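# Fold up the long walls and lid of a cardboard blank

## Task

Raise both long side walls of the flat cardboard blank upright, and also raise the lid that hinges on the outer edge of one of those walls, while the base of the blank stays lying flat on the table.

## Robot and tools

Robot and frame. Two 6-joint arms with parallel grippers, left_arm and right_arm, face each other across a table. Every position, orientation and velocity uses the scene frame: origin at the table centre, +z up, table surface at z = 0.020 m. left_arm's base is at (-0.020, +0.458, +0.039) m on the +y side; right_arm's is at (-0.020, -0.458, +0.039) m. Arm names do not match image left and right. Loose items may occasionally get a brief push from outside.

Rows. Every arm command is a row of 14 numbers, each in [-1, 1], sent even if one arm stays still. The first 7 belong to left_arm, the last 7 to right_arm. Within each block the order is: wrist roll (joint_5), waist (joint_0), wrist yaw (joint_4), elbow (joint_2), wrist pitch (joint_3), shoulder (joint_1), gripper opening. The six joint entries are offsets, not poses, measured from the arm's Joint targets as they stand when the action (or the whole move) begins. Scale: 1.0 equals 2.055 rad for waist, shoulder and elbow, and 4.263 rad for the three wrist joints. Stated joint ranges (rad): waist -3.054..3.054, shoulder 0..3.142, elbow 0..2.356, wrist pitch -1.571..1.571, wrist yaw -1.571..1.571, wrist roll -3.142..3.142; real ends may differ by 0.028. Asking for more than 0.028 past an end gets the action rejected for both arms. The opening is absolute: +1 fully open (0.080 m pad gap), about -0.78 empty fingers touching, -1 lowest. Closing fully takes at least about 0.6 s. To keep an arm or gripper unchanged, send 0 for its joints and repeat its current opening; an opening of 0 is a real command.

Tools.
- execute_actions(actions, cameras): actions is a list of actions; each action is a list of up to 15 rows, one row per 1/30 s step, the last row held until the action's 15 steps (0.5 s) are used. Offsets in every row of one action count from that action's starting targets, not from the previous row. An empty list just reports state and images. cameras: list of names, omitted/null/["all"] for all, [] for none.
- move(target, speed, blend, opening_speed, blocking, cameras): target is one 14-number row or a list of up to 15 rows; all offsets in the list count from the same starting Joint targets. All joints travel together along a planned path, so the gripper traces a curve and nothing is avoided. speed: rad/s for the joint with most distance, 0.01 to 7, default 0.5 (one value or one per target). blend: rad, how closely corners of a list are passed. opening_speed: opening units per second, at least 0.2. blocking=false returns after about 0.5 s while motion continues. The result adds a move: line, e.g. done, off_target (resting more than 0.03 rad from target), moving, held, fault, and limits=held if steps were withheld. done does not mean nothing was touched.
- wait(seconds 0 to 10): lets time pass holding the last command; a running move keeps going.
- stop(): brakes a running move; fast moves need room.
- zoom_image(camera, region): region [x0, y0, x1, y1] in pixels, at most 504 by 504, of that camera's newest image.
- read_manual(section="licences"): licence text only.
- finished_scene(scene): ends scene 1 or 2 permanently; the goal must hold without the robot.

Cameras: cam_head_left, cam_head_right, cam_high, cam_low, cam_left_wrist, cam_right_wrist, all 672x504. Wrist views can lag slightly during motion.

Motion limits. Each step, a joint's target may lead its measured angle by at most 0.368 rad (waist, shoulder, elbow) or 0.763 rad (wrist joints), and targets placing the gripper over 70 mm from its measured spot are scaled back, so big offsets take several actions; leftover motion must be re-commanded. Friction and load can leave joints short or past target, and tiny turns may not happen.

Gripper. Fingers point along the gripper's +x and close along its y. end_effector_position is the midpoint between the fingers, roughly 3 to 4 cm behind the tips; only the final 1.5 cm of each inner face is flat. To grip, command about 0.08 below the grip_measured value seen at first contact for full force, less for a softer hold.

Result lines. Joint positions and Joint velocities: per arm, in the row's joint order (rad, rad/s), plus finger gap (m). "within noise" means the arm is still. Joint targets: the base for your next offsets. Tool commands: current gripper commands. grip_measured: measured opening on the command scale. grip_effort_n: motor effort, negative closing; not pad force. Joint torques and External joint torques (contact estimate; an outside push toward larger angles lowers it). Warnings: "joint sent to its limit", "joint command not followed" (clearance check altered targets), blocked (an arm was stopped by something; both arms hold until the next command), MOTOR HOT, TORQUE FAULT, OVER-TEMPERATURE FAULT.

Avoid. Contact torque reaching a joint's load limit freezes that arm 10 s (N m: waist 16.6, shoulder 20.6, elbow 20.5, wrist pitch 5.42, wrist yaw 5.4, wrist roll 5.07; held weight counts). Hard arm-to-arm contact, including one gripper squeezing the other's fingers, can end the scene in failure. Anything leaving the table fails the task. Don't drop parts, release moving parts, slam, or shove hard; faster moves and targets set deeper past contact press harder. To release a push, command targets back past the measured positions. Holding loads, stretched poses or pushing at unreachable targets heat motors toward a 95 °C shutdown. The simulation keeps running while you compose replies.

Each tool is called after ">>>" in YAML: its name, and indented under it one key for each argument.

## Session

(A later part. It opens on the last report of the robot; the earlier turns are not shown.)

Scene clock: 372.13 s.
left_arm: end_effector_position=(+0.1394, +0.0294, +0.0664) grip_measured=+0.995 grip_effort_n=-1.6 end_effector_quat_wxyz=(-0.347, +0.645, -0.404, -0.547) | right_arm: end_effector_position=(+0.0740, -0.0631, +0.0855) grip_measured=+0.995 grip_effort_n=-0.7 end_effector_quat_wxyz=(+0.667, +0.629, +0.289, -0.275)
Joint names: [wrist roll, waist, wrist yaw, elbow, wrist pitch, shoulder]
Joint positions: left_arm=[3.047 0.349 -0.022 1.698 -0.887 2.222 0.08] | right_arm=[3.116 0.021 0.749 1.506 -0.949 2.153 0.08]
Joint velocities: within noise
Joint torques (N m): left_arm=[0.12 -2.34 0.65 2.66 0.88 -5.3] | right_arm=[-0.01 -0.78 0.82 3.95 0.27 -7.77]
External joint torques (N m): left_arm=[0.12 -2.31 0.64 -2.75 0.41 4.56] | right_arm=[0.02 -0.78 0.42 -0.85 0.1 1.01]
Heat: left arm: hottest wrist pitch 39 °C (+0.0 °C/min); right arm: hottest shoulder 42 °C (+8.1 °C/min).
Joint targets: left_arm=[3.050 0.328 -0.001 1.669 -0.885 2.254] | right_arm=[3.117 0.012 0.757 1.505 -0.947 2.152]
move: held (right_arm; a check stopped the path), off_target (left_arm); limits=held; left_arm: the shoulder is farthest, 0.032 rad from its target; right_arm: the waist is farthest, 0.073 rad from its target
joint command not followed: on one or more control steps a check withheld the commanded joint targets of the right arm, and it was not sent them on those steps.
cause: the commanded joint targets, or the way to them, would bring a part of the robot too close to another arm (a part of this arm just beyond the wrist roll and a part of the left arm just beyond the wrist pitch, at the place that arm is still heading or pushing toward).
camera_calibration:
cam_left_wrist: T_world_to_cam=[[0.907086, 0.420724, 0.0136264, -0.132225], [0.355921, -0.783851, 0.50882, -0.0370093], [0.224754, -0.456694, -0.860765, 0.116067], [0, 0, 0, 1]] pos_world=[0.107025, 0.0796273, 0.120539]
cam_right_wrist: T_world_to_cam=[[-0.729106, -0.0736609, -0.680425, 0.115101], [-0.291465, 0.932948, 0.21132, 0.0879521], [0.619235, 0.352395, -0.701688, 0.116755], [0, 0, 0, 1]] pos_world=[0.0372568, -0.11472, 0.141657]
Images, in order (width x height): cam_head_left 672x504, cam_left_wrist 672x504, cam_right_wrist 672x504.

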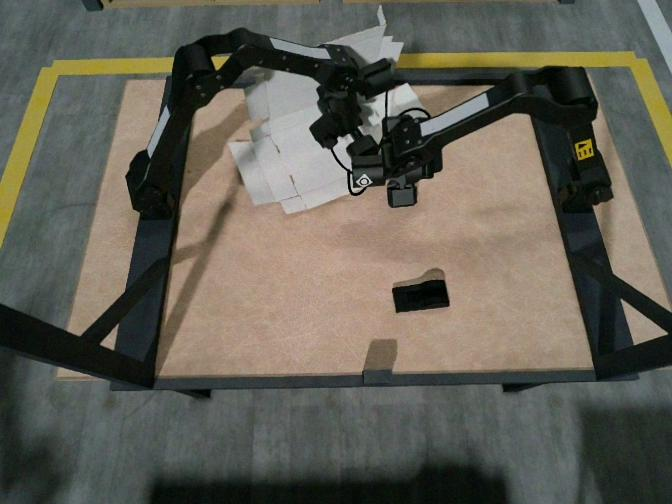

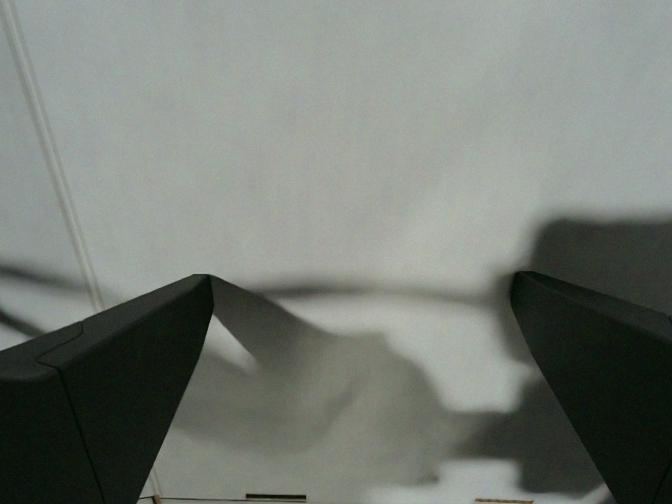

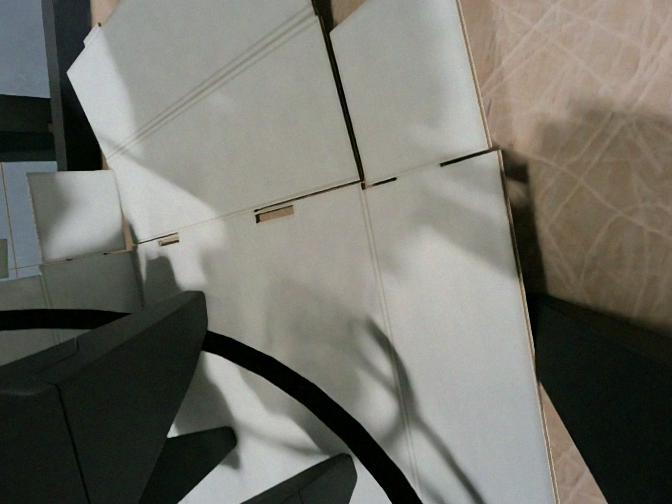

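>>> move:
  target:
    - [0,0,0,0.0465,-0.032,-0.03,1,0,0,0,0,0,0,1]
    - [0,0,0,-0.301,0.127,-0.242,1,0,0,0,0,0,0,1]
    - [0,0,0,-0.348,0.175,-0.1796,1,0,0,0,0,0,0,1]
  speed: [0.4,0.6,0.2]

Scene clock: 388.60 s.
left_arm: end_effector_position=(+0.1156, +0.0672, +0.0630) grip_measured=+0.995 grip_effort_n=-1.6 end_effector_quat_wxyz=(-0.251, +0.728, -0.486, -0.413) | right_arm: end_effector_position=(+0.0756, -0.0633, +0.0860) grip_measured=+0.995 grip_effort_n=-0.7 end_effector_quat_wxyz=(+0.667, +0.630, +0.287, -0.275)
Joint names: [wrist roll, waist, wrist yaw, elbow, wrist pitch, shoulder]
Joint positions: left_arm=[3.051 0.329 -0.014 0.979 -0.136 1.851 0.08] | right_arm=[3.116 0.019 0.753 1.506 -0.949 2.153 0.08]
Joint velocities: within noise
Joint torques (N m): left_arm=[0.01 -0.38 0.49 2.78 1.17 -2.93] | right_arm=[-0.02 -0.6 0.6 3.88 0.26 -7.8]
External joint torques (N m): left_arm=[0.02 -0.33 0.48 -2.43 0.12 4.3] | right_arm=[0.01 -0.66 0.19 -0.94 0.08 0.97]
Heat: left arm: hottest wrist pitch 37 °C (-2.0 °C/min); right arm: hottest shoulder 43 °C (-4.0 °C/min).
Joint targets: left_arm=[3.050 0.328 0.000 0.954 -0.139 1.885] | right_arm=[3.117 0.012 0.757 1.505 -0.946 2.152]
move: off_target (left_arm); left_arm: the shoulder is farthest, 0.034 rad from its target
camera_calibration:
cam_left_wrist: T_world_to_cam=[[0.918746, 0.394067, -0.024836, -0.123609], [0.252017, -0.536817, 0.80518, -0.0204243], [0.303963, -0.746015, -0.59251, 0.129209], [0, 0, 0, 1]] pos_world=[0.0794378, 0.134138, 0.0899331]
cam_right_wrist: T_world_to_cam=[[-0.726174, -0.0716856, -0.683764, 0.116676], [-0.290025, 0.933666, 0.210128, 0.0884941], [0.623344, 0.350898, -0.698794, 0.11558], [0, 0, 0, 1]] pos_world=[0.038346, -0.114817, 0.141951]

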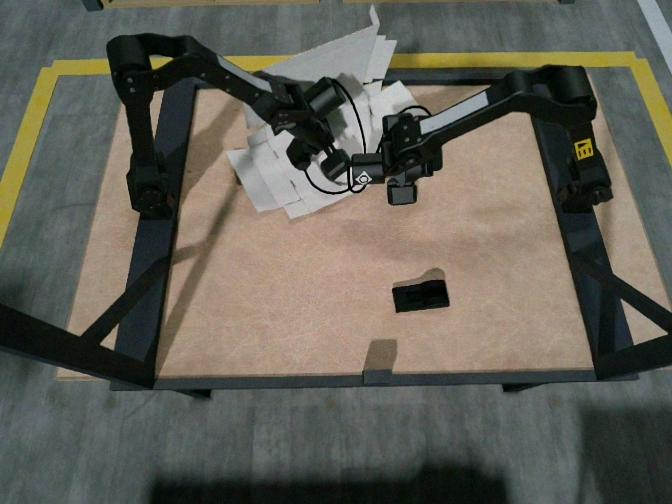

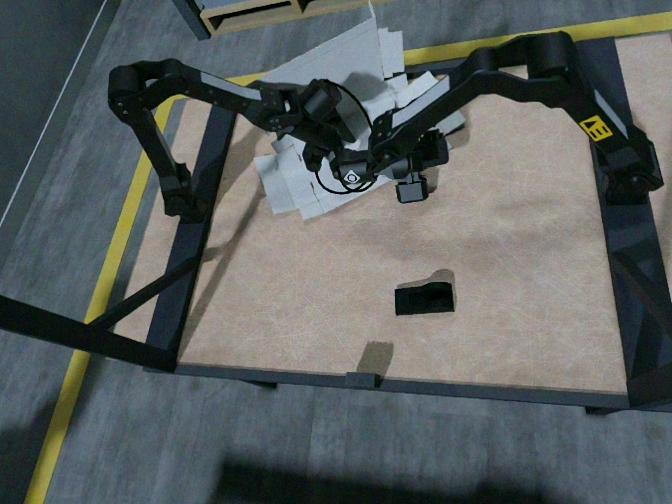

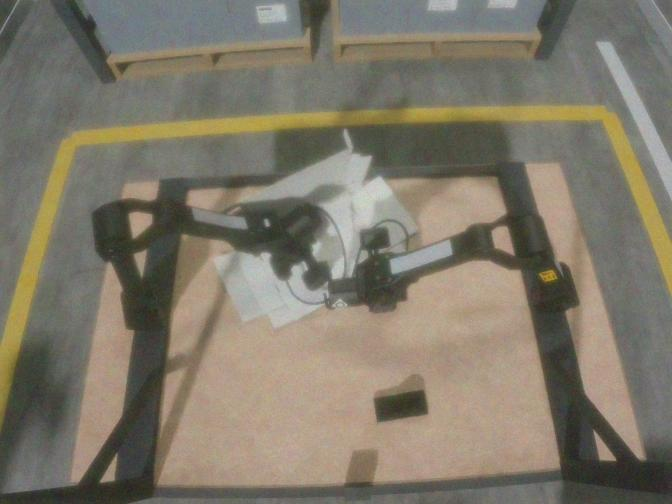

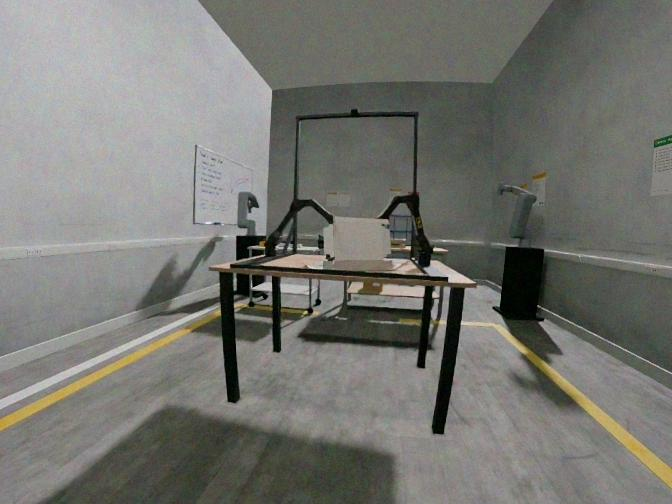

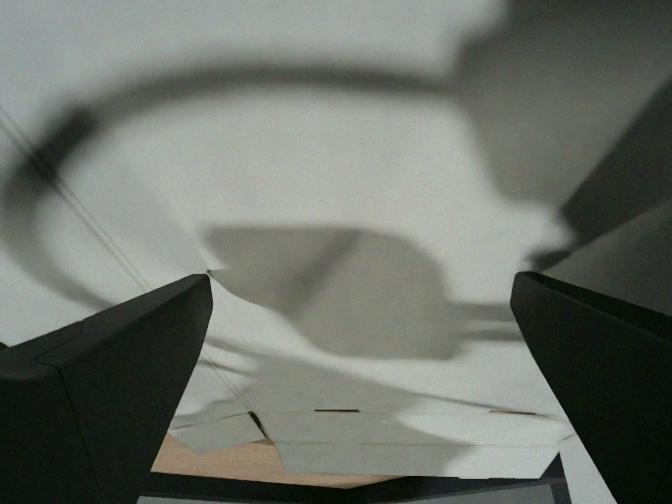

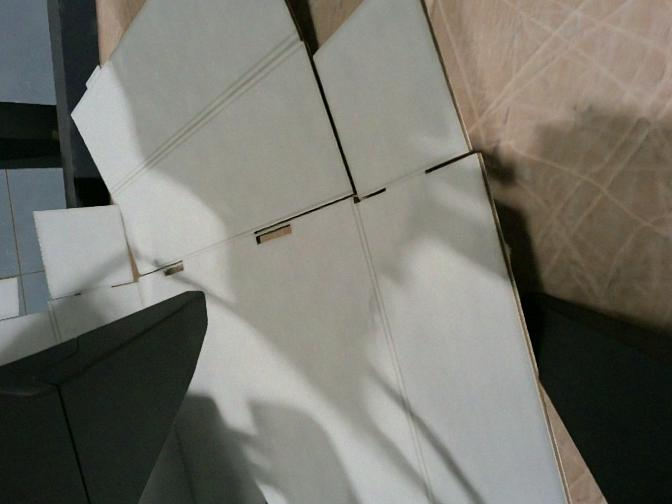

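>>> move:
  target:
    - [0,0,0,0,0,0,1,0,-0.035,0.006,0.026,-0.004,0.014,1]
  speed: 0.1
  cameras: ["cam_head_left","cam_right_wrist","cam_left_wrist"]

>>> zoom_image:
  camera: "cam_right_wrist"
  region: [340, 140, 672, 504]

Scene clock: 392.77 s.
left_arm: end_effector_position=(+0.1167, +0.0671, +0.0629) grip_measured=+0.995 grip_effort_n=-2.1 end_effector_quat_wxyz=(-0.250, +0.729, -0.486, -0.412) | right_arm: end_effector_position=(+0.0920, -0.0645, +0.0867) grip_measured=+0.995 grip_effort_n=-0.7 end_effector_quat_wxyz=(+0.665, +0.631, +0.274, -0.292)
Joint names: [wrist roll, waist, wrist yaw, elbow, wrist pitch, shoulder]
Joint positions: left_arm=[3.052 0.331 -0.016 0.979 -0.132 1.852 0.08] | right_arm=[3.113 -0.024 0.748 1.537 -0.974 2.169 0.08]
Joint velocities: within noise
Joint torques (N m): left_arm=[-0.08 -0.39 0.48 2.77 0.84 -2.99] | right_arm=[0.09 -2.91 1.79 6.17 0.76 -6.58]
External joint torques (N m): left_arm=[-0.08 -0.38 0.48 -2.46 -0.22 4.3] | right_arm=[0.12 -2.95 1.37 1.27 0.59 2.39]
Heat: left arm: hottest wrist pitch 37 °C (-3.0 °C/min); right arm: hottest shoulder 43 °C (-3.0 °C/min).
Joint targets: left_arm=[3.050 0.328 -0.001 0.953 -0.139 1.885] | right_arm=[3.117 -0.060 0.783 1.559 -0.964 2.181]
move: off_target (left_arm, right_arm); left_arm: the shoulder is farthest, 0.033 rad from its target; right_arm: the waist is farthest, 0.035 rad from its target
camera_calibration:
cam_left_wrist: T_world_to_cam=[[0.918127, 0.395612, -0.0230882, -0.1248], [0.250879, -0.535159, 0.806638, -0.0207405], [0.30676, -0.746389, -0.590595, 0.128309], [0, 0, 0, 1]] pos_world=[0.0804259, 0.134041, 0.0896273]
cam_right_wrist: T_world_to_cam=[[-0.73207, -0.0497444, -0.679411, 0.130635], [-0.250472, 0.947126, 0.20054, 0.0923285], [0.633512, 0.316982, -0.705822, 0.103743], [0, 0, 0, 1]] pos_world=[0.0530369, -0.113833, 0.143463]
Images, in order (width x height): cam_head_left 672x504, cam_left_wrist 672x504, cam_right_wrist 672x504.

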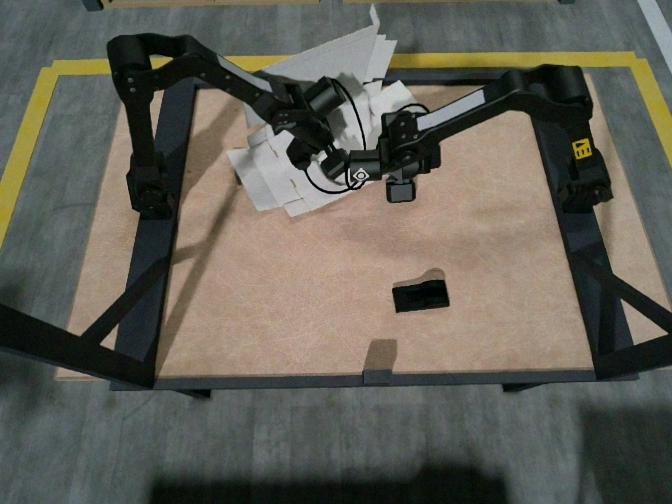

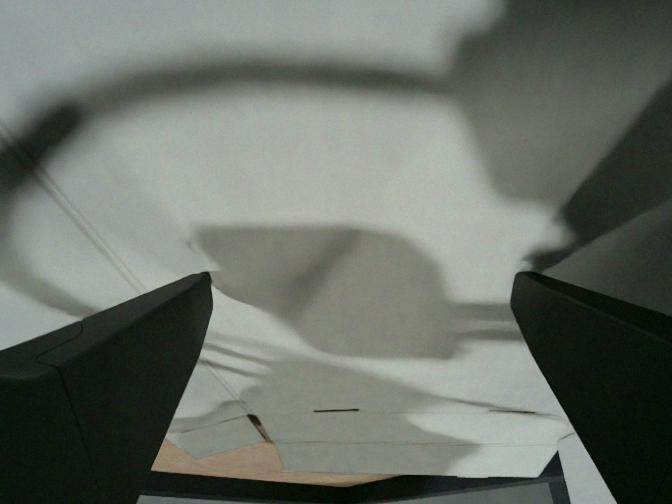

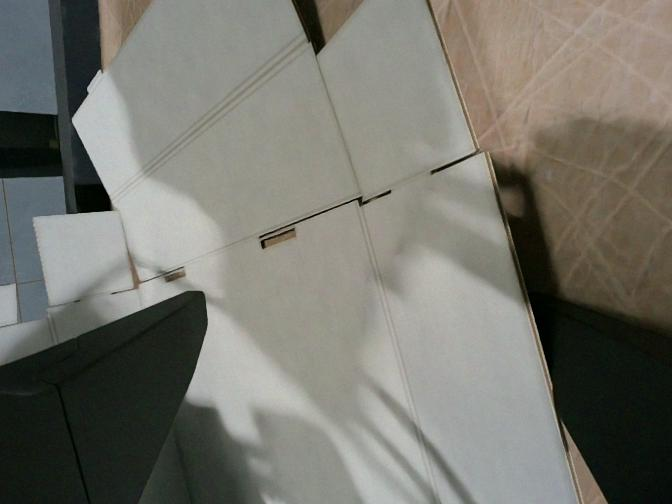

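Scaled by 1.385 from the camera's 672x504 image, which has a finer 960x720 frame.

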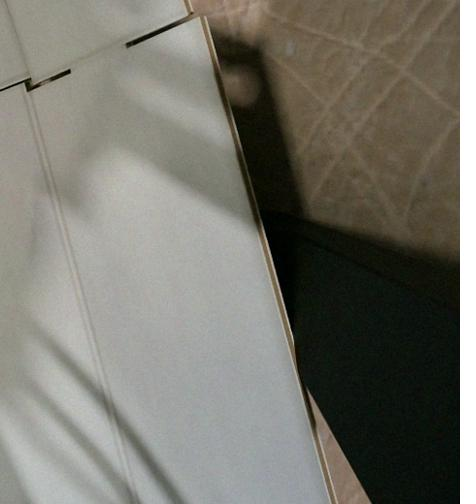

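>>> move:
  target:
    - [0,0,0,0,0,0,1,0,0.0,0,0.0423,-0.0286,-0.024,1]
  speed: 0.12
  cameras: ["cam_head_left","cam_right_wrist","cam_left_wrist"]

>>> zoom_image:
  camera: "cam_head_left"
  region: [230, 0, 520, 280]

Scene clock: 398.13 s.
left_arm: end_effector_position=(+0.1165, +0.0670, +0.0629) grip_measured=+0.995 grip_effort_n=-2.1 end_effector_quat_wxyz=(-0.250, +0.729, -0.486, -0.412) | right_arm: end_effector_position=(+0.0967, -0.0608, +0.1103) grip_measured=+0.995 grip_effort_n=-1.2 end_effector_quat_wxyz=(+0.668, +0.628, +0.268, -0.296)
Joint names: [wrist roll, waist, wrist yaw, elbow, wrist pitch, shoulder]
Joint positions: left_arm=[3.052 0.331 -0.014 0.979 -0.131 1.852 0.08] | right_arm=[3.113 -0.035 0.751 1.628 -1.082 2.164 0.08]
Joint velocities: within noise
Joint torques (N m): left_arm=[-0.06 -0.44 0.47 2.83 0.88 -3.05] | right_arm=[0.1 -2.09 1.71 5.79 -0.14 -11.28]
External joint torques (N m): left_arm=[-0.06 -0.42 0.46 -2.36 -0.16 4.15] | right_arm=[0.13 -2.04 1.3 0.81 -0.28 -2.27]
Heat: left arm: hottest wrist pitch 37 °C (-4.1 °C/min); right arm: hottest shoulder 42 °C (-3.0 °C/min).
Joint targets: left_arm=[3.050 0.327 0.000 0.953 -0.139 1.885] | right_arm=[3.116 -0.060 0.783 1.646 -1.086 2.132]
move: off_target (left_arm, right_arm); left_arm: the shoulder is farthest, 0.033 rad from its target; right_arm: the shoulder is farthest, 0.033 rad from its target
camera_calibration:
cam_left_wrist: T_world_to_cam=[[0.918407, 0.394885, -0.0243885, -0.124483], [0.251324, -0.534688, 0.806812, -0.0208819], [0.305558, -0.747111, -0.590305, 0.128432], [0, 0, 0, 1]] pos_world=[0.080331, 0.133944, 0.089626]
cam_right_wrist: T_world_to_cam=[[-0.731336, -0.0512104, -0.680092, 0.150154], [-0.24103, 0.952236, 0.187489, 0.0860949], [0.638007, 0.30104, -0.708747, 0.115259], [0, 0, 0, 1]] pos_world=[0.0570288, -0.108991, 0.167666]
Images, in order (width x height): cam_head_left 672x504, cam_left_wrist 672x504, cam_right_wrist 672x504.

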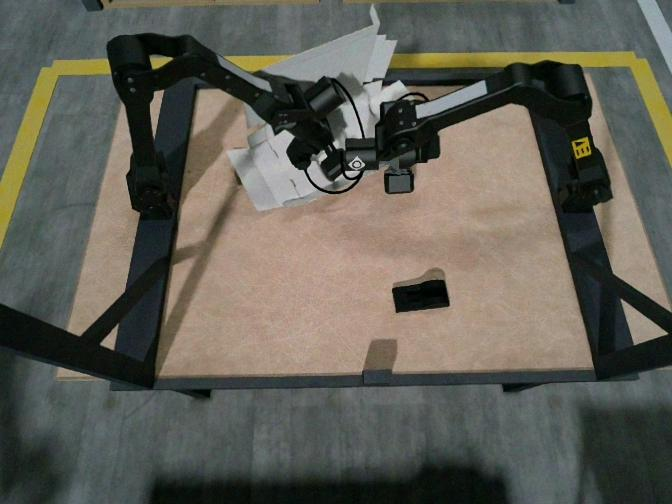

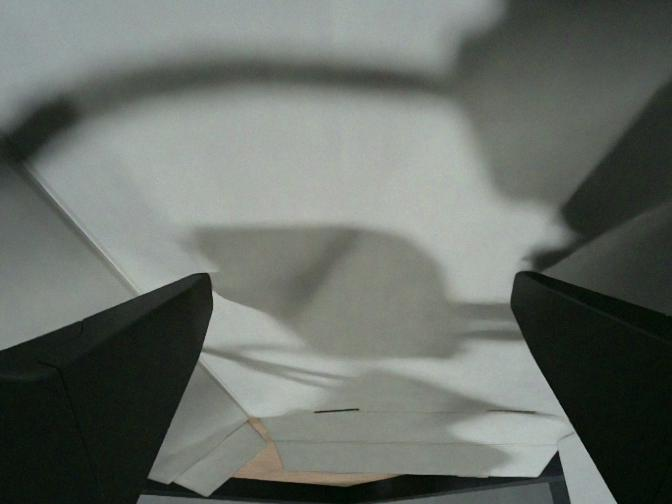

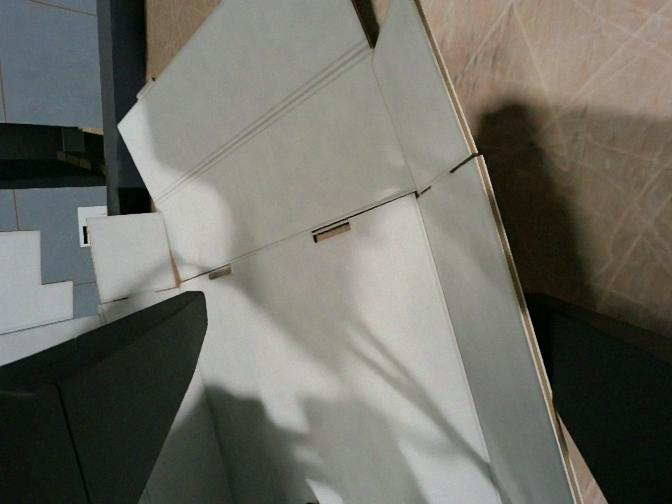

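Scaled by 1.738 from the camera's 672x504 image, which has a finer 960x720 frame.

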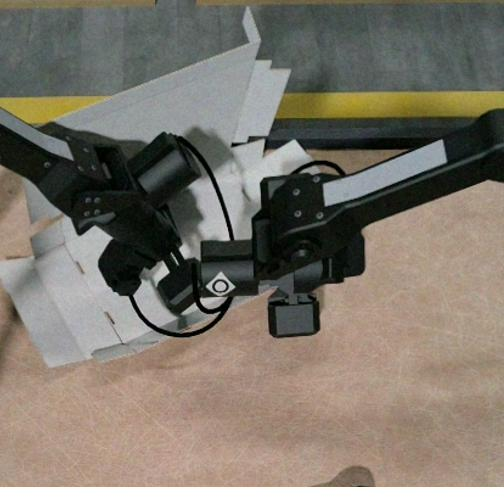

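>>> move:
  target:
    - [0,0,0,0,0,0,1,0,-0.0438,0,0.0657,-0.019,0.0258,1]
  speed: 0.12
  cameras: ["cam_head_left","cam_right_wrist","cam_left_wrist"]

>>> zoom_image:
  camera: "cam_head_left"
  region: [230, 0, 520, 280]

Scene clock: 404.50 s.
left_arm: end_effector_position=(+0.1161, +0.0664, +0.0632) grip_measured=+0.995 grip_effort_n=-1.6 end_effector_quat_wxyz=(-0.247, +0.729, -0.488, -0.413) | right_arm: end_effector_position=(+0.1242, -0.0558, +0.1286) grip_measured=+0.995 grip_effort_n=-0.7 end_effector_quat_wxyz=(+0.647, +0.640, +0.255, -0.326)
Joint names: [wrist roll, waist, wrist yaw, elbow, wrist pitch, shoulder]
Joint positions: left_arm=[3.049 0.332 -0.009 0.979 -0.129 1.852 0.08] | right_arm=[3.113 -0.108 0.726 1.753 -1.165 2.189 0.08]
Joint velocities: within noise
Joint torques (N m): left_arm=[0.05 -0.44 0.27 2.77 0.7 -3] | right_arm=[0.1 -3.37 2.67 6.97 0.03 -8.64]
External joint torques (N m): left_arm=[0.06 -0.44 0.27 -2.45 -0.35 4.25] | right_arm=[0.13 -3.5 2.27 1.7 -0.17 0.79]
Heat: left arm: hottest wrist pitch 36 °C (-6.1 °C/min); right arm: hottest shoulder 46 °C (+3.0 °C/min).
Joint targets: left_arm=[3.050 0.328 -0.001 0.953 -0.139 1.885] | right_arm=[3.116 -0.150 0.783 1.781 -1.167 2.185]
move: off_target (left_arm, right_arm); left_arm: the shoulder is farthest, 0.033 rad from its target; right_arm: the wrist yaw is farthest, 0.057 rad from its target
camera_calibration:
cam_left_wrist: T_world_to_cam=[[0.918032, 0.395274, -0.0312288, -0.123432], [0.256115, -0.531017, 0.807729, -0.0221826], [0.302691, -0.749519, -0.588727, 0.128678], [0, 0, 0, 1]] pos_world=[0.0800459, 0.133457, 0.0898191]
cam_right_wrist: T_world_to_cam=[[-0.748357, 0.0164097, -0.663093, 0.186774], [-0.165236, 0.963566, 0.210329, 0.0727874], [0.642385, 0.266968, -0.71838, 0.107957], [0, 0, 0, 1]] pos_world=[0.0824511, -0.102021, 0.186094]
Images, in order (width x height): cam_head_left 672x504, cam_left_wrist 672x504, cam_right_wrist 672x504.

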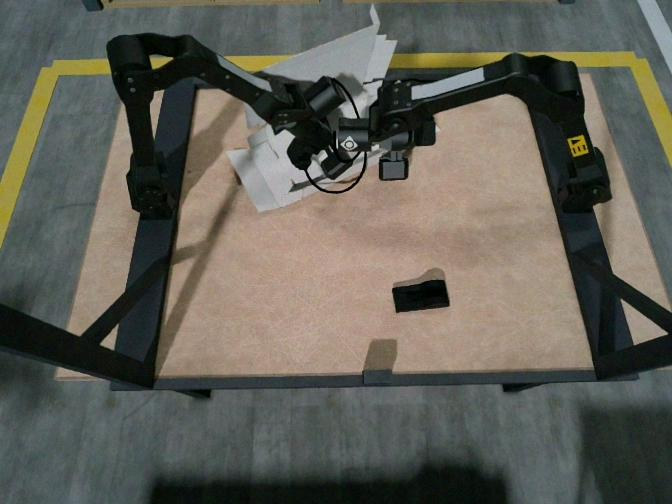

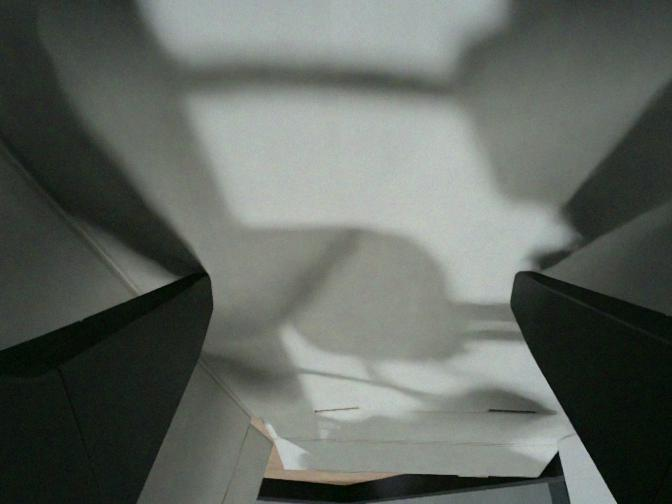

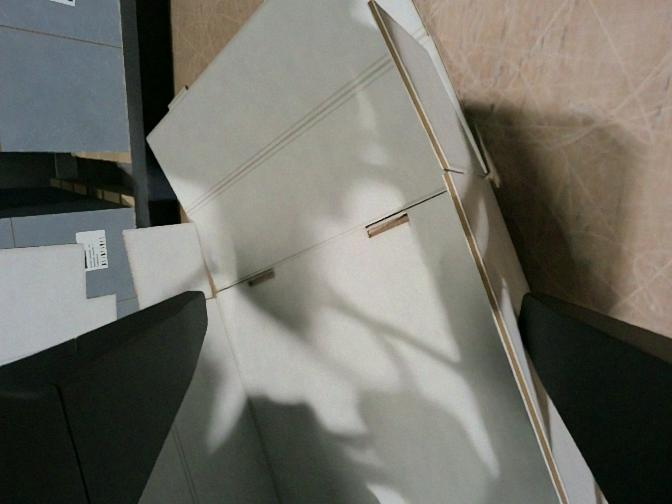

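Scaled by 1.738 from the camera's 672x504 image, which has a finer 960x720 frame.

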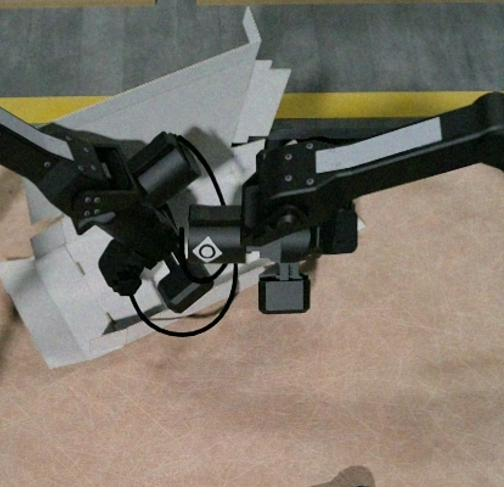

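>>> move:
  target:
    - [0,0,0,0,0,0,1,0,-0.039,0,0.0333,-0.0033,0.0265,1]
  speed: 0.12
  cameras: ["cam_head_left","cam_right_wrist","cam_left_wrist"]

>>> zoom_image:
  camera: "cam_head_left"
  region: [230, 0, 520, 280]

Scene clock: 409.40 s.
left_arm: end_effector_position=(+0.1167, +0.0666, +0.0632) grip_measured=+0.995 grip_effort_n=-1.6 end_effector_quat_wxyz=(-0.248, +0.729, -0.487, -0.412) | right_arm: end_effector_position=(+0.1193, -0.0539, +0.1246) grip_measured=+0.995 grip_effort_n=-1.2 end_effector_quat_wxyz=(+0.644, +0.632, +0.267, -0.338)
Joint names: [wrist roll, waist, wrist yaw, elbow, wrist pitch, shoulder]
Joint positions: left_arm=[3.051 0.332 -0.012 0.979 -0.129 1.852 0.08] | right_arm=[3.113 -0.106 0.688 1.773 -1.182 2.202 0.08]
Joint velocities: within noise
Joint torques (N m): left_arm=[-0.01 -0.54 0.38 2.77 0.75 -3.01] | right_arm=[-0.01 -1.56 1.53 4.15 0.17 -8.38]
External joint torques (N m): left_arm=[-0.01 -0.54 0.38 -2.52 -0.33 4.35] | right_arm=[0.02 -1.68 1.16 -0.95 0.02 0.96]
Heat: left arm: hottest wrist pitch 36 °C (-6.1 °C/min); right arm: hottest shoulder 45 °C (+2.0 °C/min).
Joint targets: left_arm=[3.050 0.328 0.000 0.953 -0.139 1.885] | right_arm=[3.113 -0.125 0.717 1.773 -1.181 2.202]
move: held (right_arm; a check stopped the path), off_target (left_arm); limits=held; left_arm: the shoulder is farthest, 0.033 rad from its target; right_arm: the waist is farthest, 0.124 rad from its target
joint command not followed: on one or more control steps a check withheld the commanded joint targets of the right arm, and it was not sent them on those steps.
cause: the commanded joint targets, or the way to them, would bring a part of the robot too close to another arm (a part of this arm just beyond the wrist pitch and a part of the left arm just beyond the wrist pitch, along the way the arms are being sent, or toward where that arm still pushes).
camera_calibration:
cam_left_wrist: T_world_to_cam=[[0.917971, 0.395687, -0.0275851, -0.124207], [0.253559, -0.531916, 0.807944, -0.0218445], [0.30502, -0.748664, -0.588613, 0.128262], [0, 0, 0, 1]] pos_world=[0.0804348, 0.133553, 0.0897197]
cam_right_wrist: T_world_to_cam=[[-0.773197, 0.011911, -0.634055, 0.179484], [-0.157761, 0.964779, 0.210505, 0.0700904], [0.61423, 0.262791, -0.744085, 0.113967], [0, 0, 0, 1]] pos_world=[0.0798325, -0.0997091, 0.18385]
Images, in order (width x height): cam_head_left 672x504, cam_left_wrist 672x504, cam_right_wrist 672x504.

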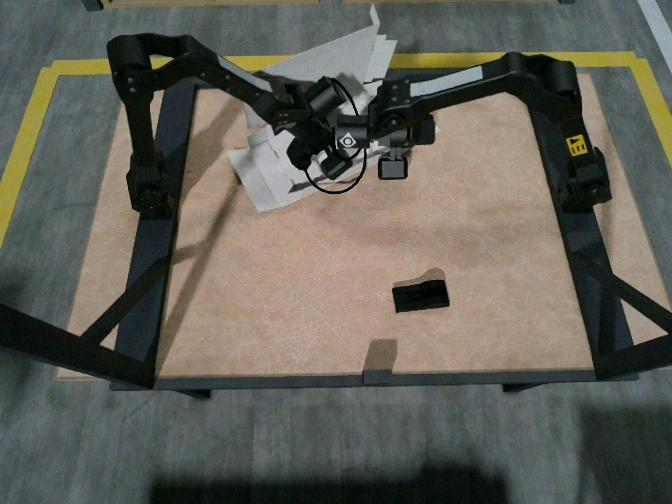

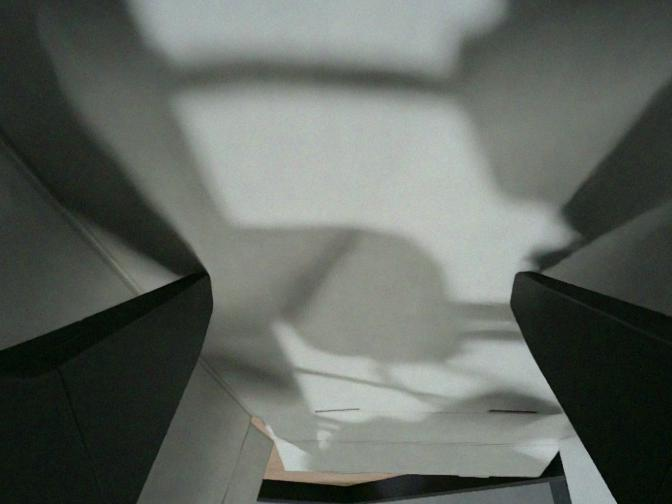

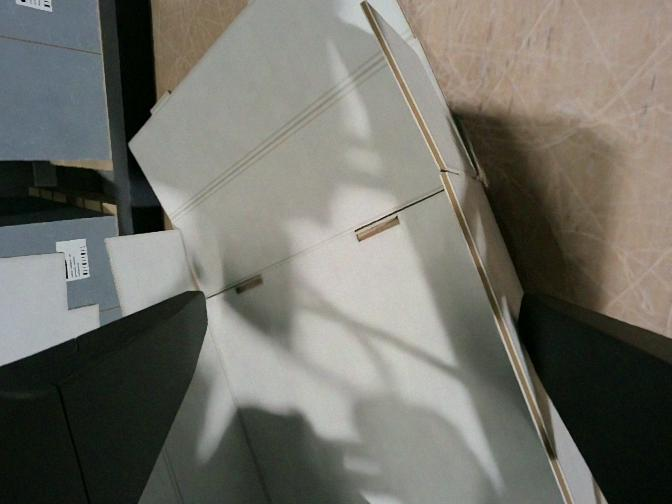

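Scaled by 1.738 from the camera's 672x504 image, which has a finer 960x720 frame.

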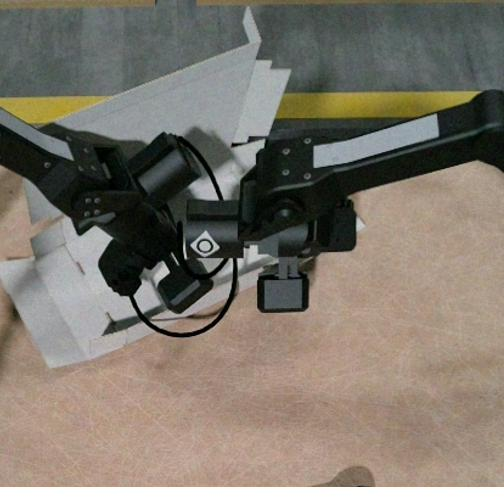

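>>> move:
  target:
    - [0,0,0,0,0,0,1,0,0.06,0.01,-0.03,0.02,-0.02,1]
    - [0,0,0,0,0,0,1,0,0.174,0.0157,-0.132,0.0284,-0.092,1]
    - [0,0,0,0,0,0,1,0,0.25,0.0157,-0.15,0.0284,-0.12,1]
  speed: [0.15,0.3,0.4]

>>> zoom_image:
  camera: "cam_head_left"
  region: [230, 0, 520, 280]

Scene clock: 419.40 s.
left_arm: end_effector_position=(+0.1168, +0.0667, +0.0630) grip_measured=+0.995 grip_effort_n=-1.6 end_effector_quat_wxyz=(-0.249, +0.729, -0.487, -0.412) | right_arm: end_effector_position=(-0.0616, -0.0767, +0.1446) grip_measured=+0.995 grip_effort_n=-0.7 end_effector_quat_wxyz=(+0.699, +0.579, +0.396, -0.136)
Joint names: [wrist roll, waist, wrist yaw, elbow, wrist pitch, shoulder]
Joint positions: left_arm=[3.052 0.332 -0.012 0.979 -0.129 1.852 0.08] | right_arm=[3.113 0.388 0.779 1.471 -1.061 1.975 0.08]
Joint velocities: within noise
Joint torques (N m): left_arm=[-0.02 -0.54 0.35 2.8 0.68 -3.02] | right_arm=[-0.01 0.04 0.65 3.58 0.23 -9.08]
External joint torques (N m): left_arm=[-0.02 -0.55 0.36 -2.45 -0.38 4.26] | right_arm=[0.03 -0.03 0.24 -1.51 0.01 -1.19]
Heat: left arm: hottest wrist pitch 36 °C (-4.0 °C/min); right arm: hottest shoulder 44 °C (+0.0 °C/min).
Joint targets: left_arm=[3.050 0.328 -0.001 0.953 -0.139 1.885] | right_arm=[3.113 0.389 0.784 1.465 -1.060 1.955]
move: off_target (left_arm); left_arm: the shoulder is farthest, 0.033 rad from its target
camera_calibration:
cam_left_wrist: T_world_to_cam=[[0.918327, 0.394959, -0.0261295, -0.124532], [0.252255, -0.533097, 0.807573, -0.0214148], [0.305028, -0.748208, -0.589188, 0.128281], [0, 0, 0, 1]] pos_world=[0.0806338, 0.13375, 0.0896219]
cam_right_wrist: T_world_to_cam=[[-0.64097, -0.307024, -0.703487, 0.0463023], [-0.612984, 0.756359, 0.228412, 0.0127496], [0.46196, 0.577632, -0.673004, 0.250426], [0, 0, 0, 1]] pos_world=[-0.078193, -0.140081, 0.198198]

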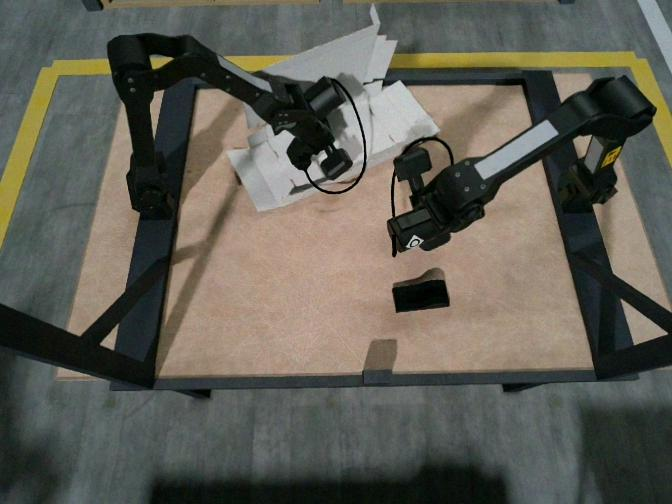

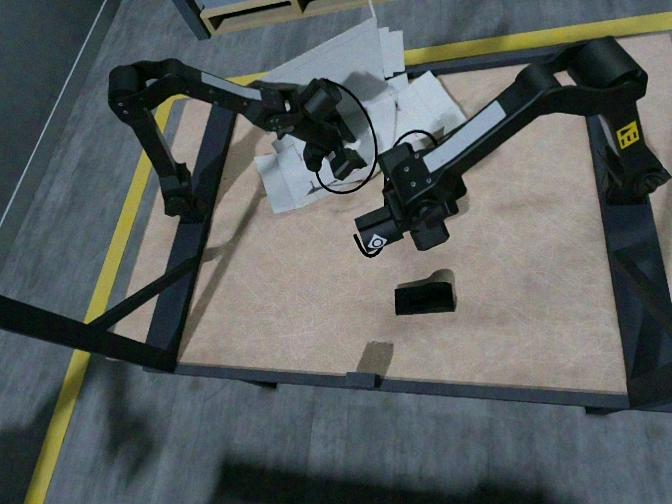

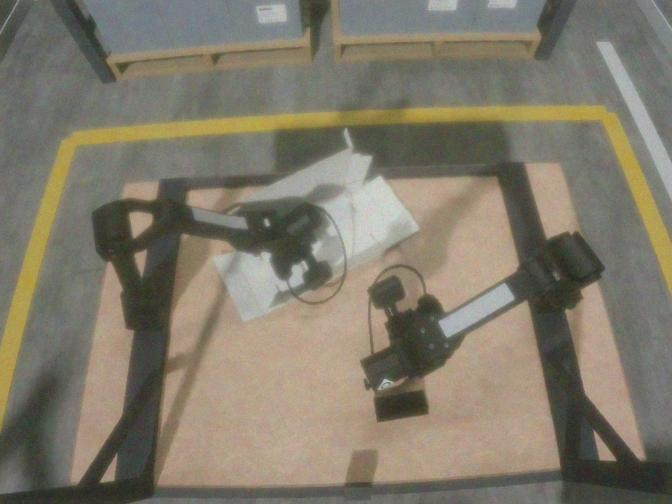

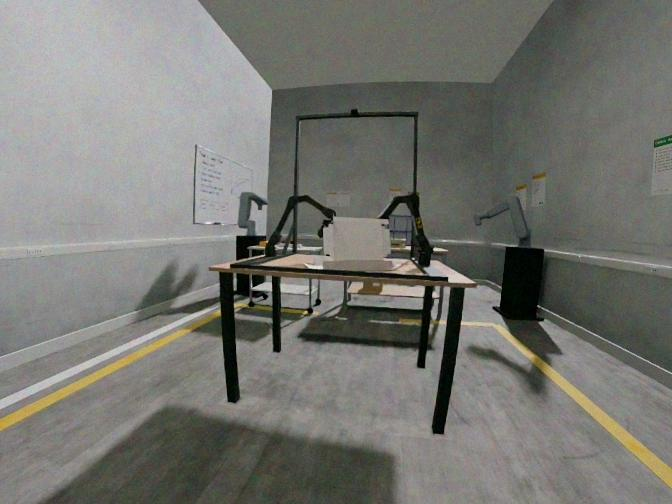

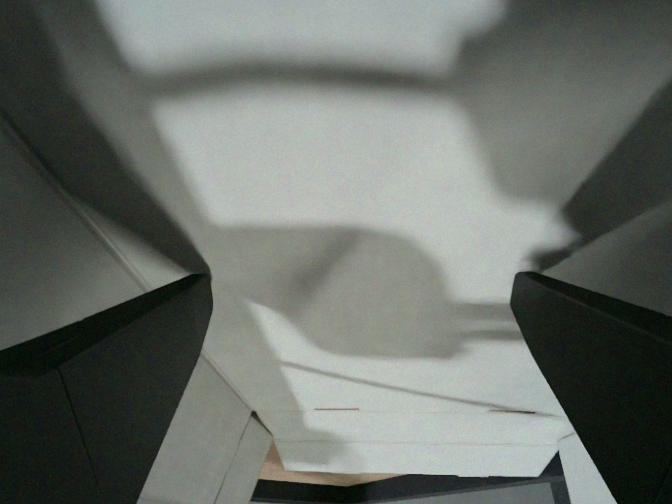

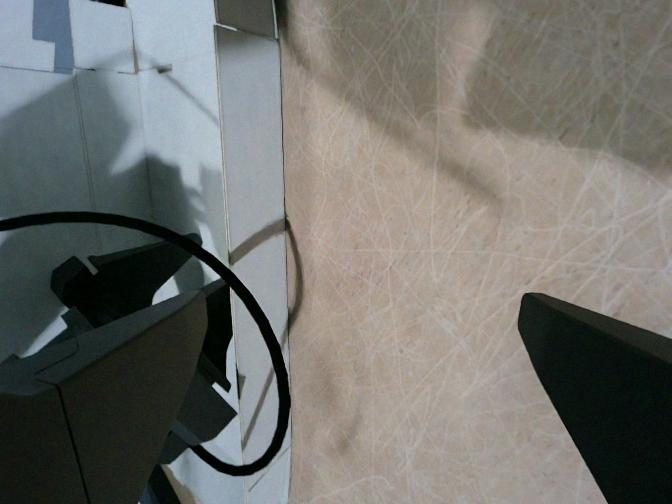

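Scaled by 1.738 from the camera's 672x504 image, which has a finer 960x720 frame.

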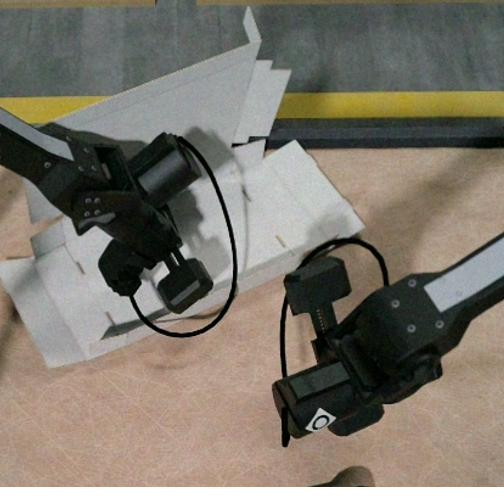

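>>> move:
  target:
    - [0,0,0,0.0467,-0.0479,-0.0624,1,-0.6458,0.03,0,0,0,-0.2,-0.78]
    - [0,0.037,0,0.0467,-0.0479,-0.0624,1,-0.6458,0.03,0,0,0,-0.2,-0.78]
    - [0,0.037,0,0,0,0,1,-0.6458,-0.0433,0.1058,-0.3538,0.5046,0.1331,-0.78]
  speed: [1.0,0.3,0.6]

>>> zoom_image:
  camera: "cam_head_left"
  region: [230, 0, 520, 280]

Scene clock: 450.60 s.
left_arm: end_effector_position=(+0.1438, +0.0772, +0.0632) grip_measured=+0.995 grip_effort_n=-1.6 end_effector_quat_wxyz=(-0.234, +0.745, -0.462, -0.422) | right_arm: end_effector_position=(+0.0049, -0.0613, +0.0696) grip_measured=-0.777 grip_effort_n=-16.5 end_effector_quat_wxyz=(+0.951, -0.024, +0.059, +0.304)
Joint names: [wrist roll, waist, wrist yaw, elbow, wrist pitch, shoulder]
Joint positions: left_arm=[3.052 0.404 -0.007 0.981 -0.133 1.852 0.08] | right_arm=[0.361 0.303 1.232 0.741 1.087 2.22 0]
Joint velocities: within noise
Joint torques (N m): left_arm=[-0.05 -0.12 0.18 2.52 0.92 -3.12] | right_arm=[-0.02 -0.3 0.4 1.77 1.24 -5.39]
External joint torques (N m): left_arm=[-0.05 -0.08 0.18 -2.77 -0.15 4.18] | right_arm=[-0.02 -0.35 0.2 -1.17 0.04 1.87]
Heat: left arm: hottest wrist pitch 35 °C (-2.0 °C/min); right arm: hottest shoulder 46 °C (+3.0 °C/min).
Joint targets: left_arm=[3.050 0.404 0.000 0.953 -0.139 1.885] | right_arm=[0.360 0.300 1.235 0.737 1.091 2.229]
move: off_target (left_arm); left_arm: the shoulder is farthest, 0.033 rad from its target
camera_calibration:
cam_left_wrist: T_world_to_cam=[[0.888944, 0.457036, -0.0299593, -0.153685], [0.29152, -0.514135, 0.806649, -0.0299486], [0.353264, -0.725799, -0.590272, 0.119387], [0, 0, 0, 1]] pos_world=[0.103172, 0.141493, 0.0900245]
cam_right_wrist: T_world_to_cam=[[0.583714, -0.811557, 0.0255513, -0.0467643], [-0.370336, -0.294106, -0.881109, 0.0706039], [0.722585, 0.504853, -0.472222, 0.140721], [0, 0, 0, 1]] pos_world=[-0.0482389, -0.0882304, 0.129856]

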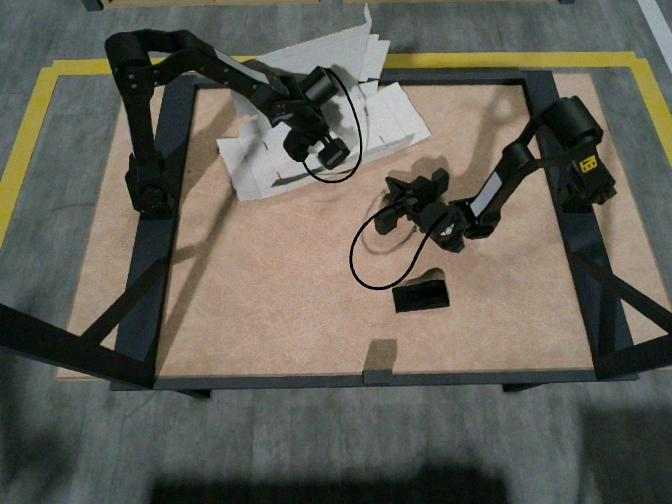

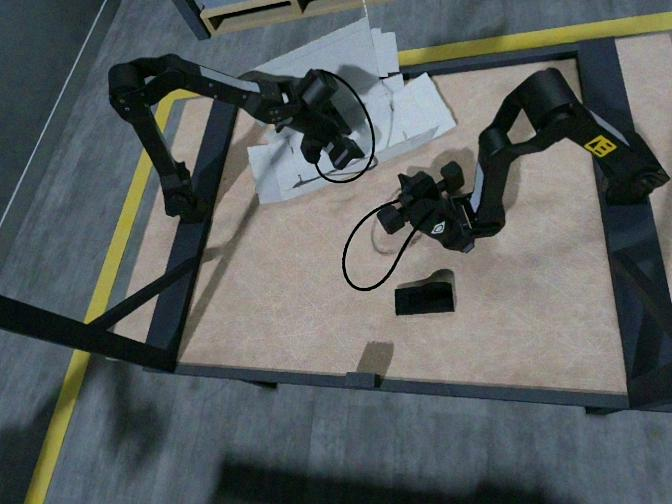

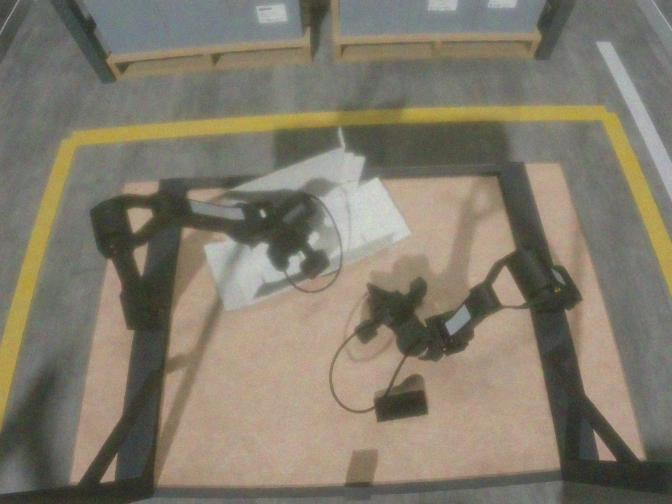

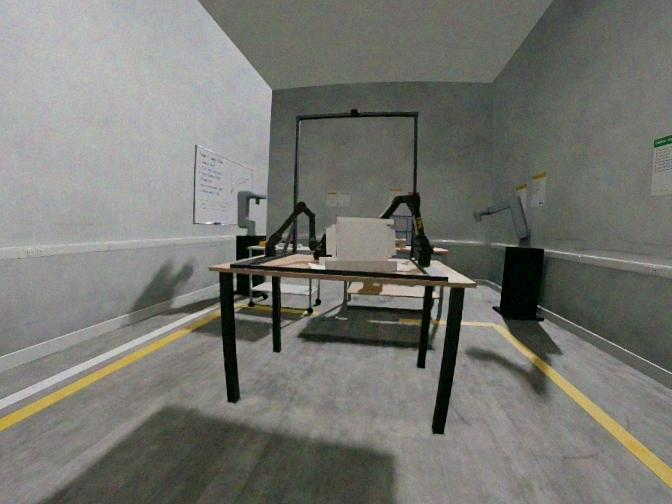

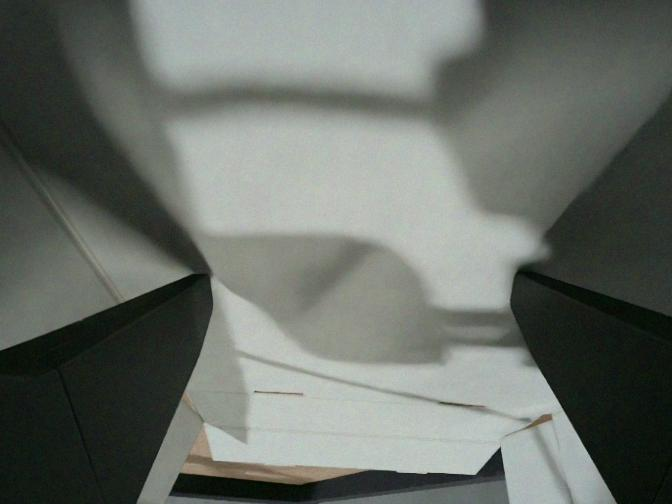

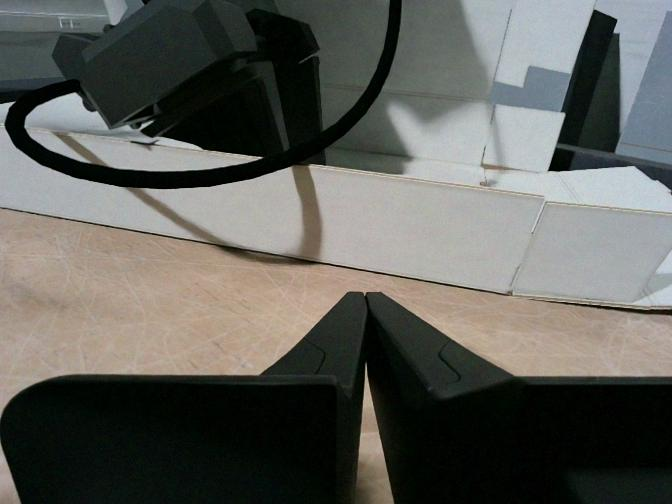

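Scaled by 1.738 from the camera's 672x504 image, which has a finer 960x720 frame.

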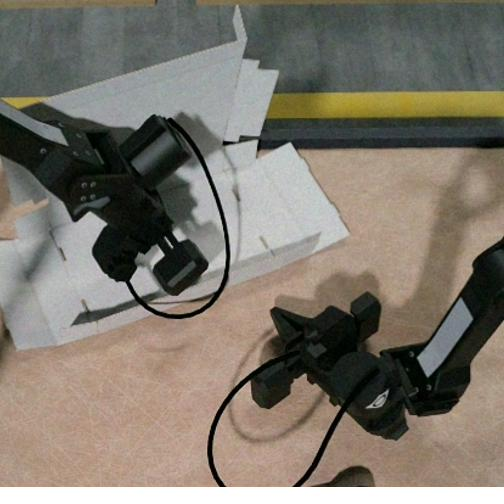

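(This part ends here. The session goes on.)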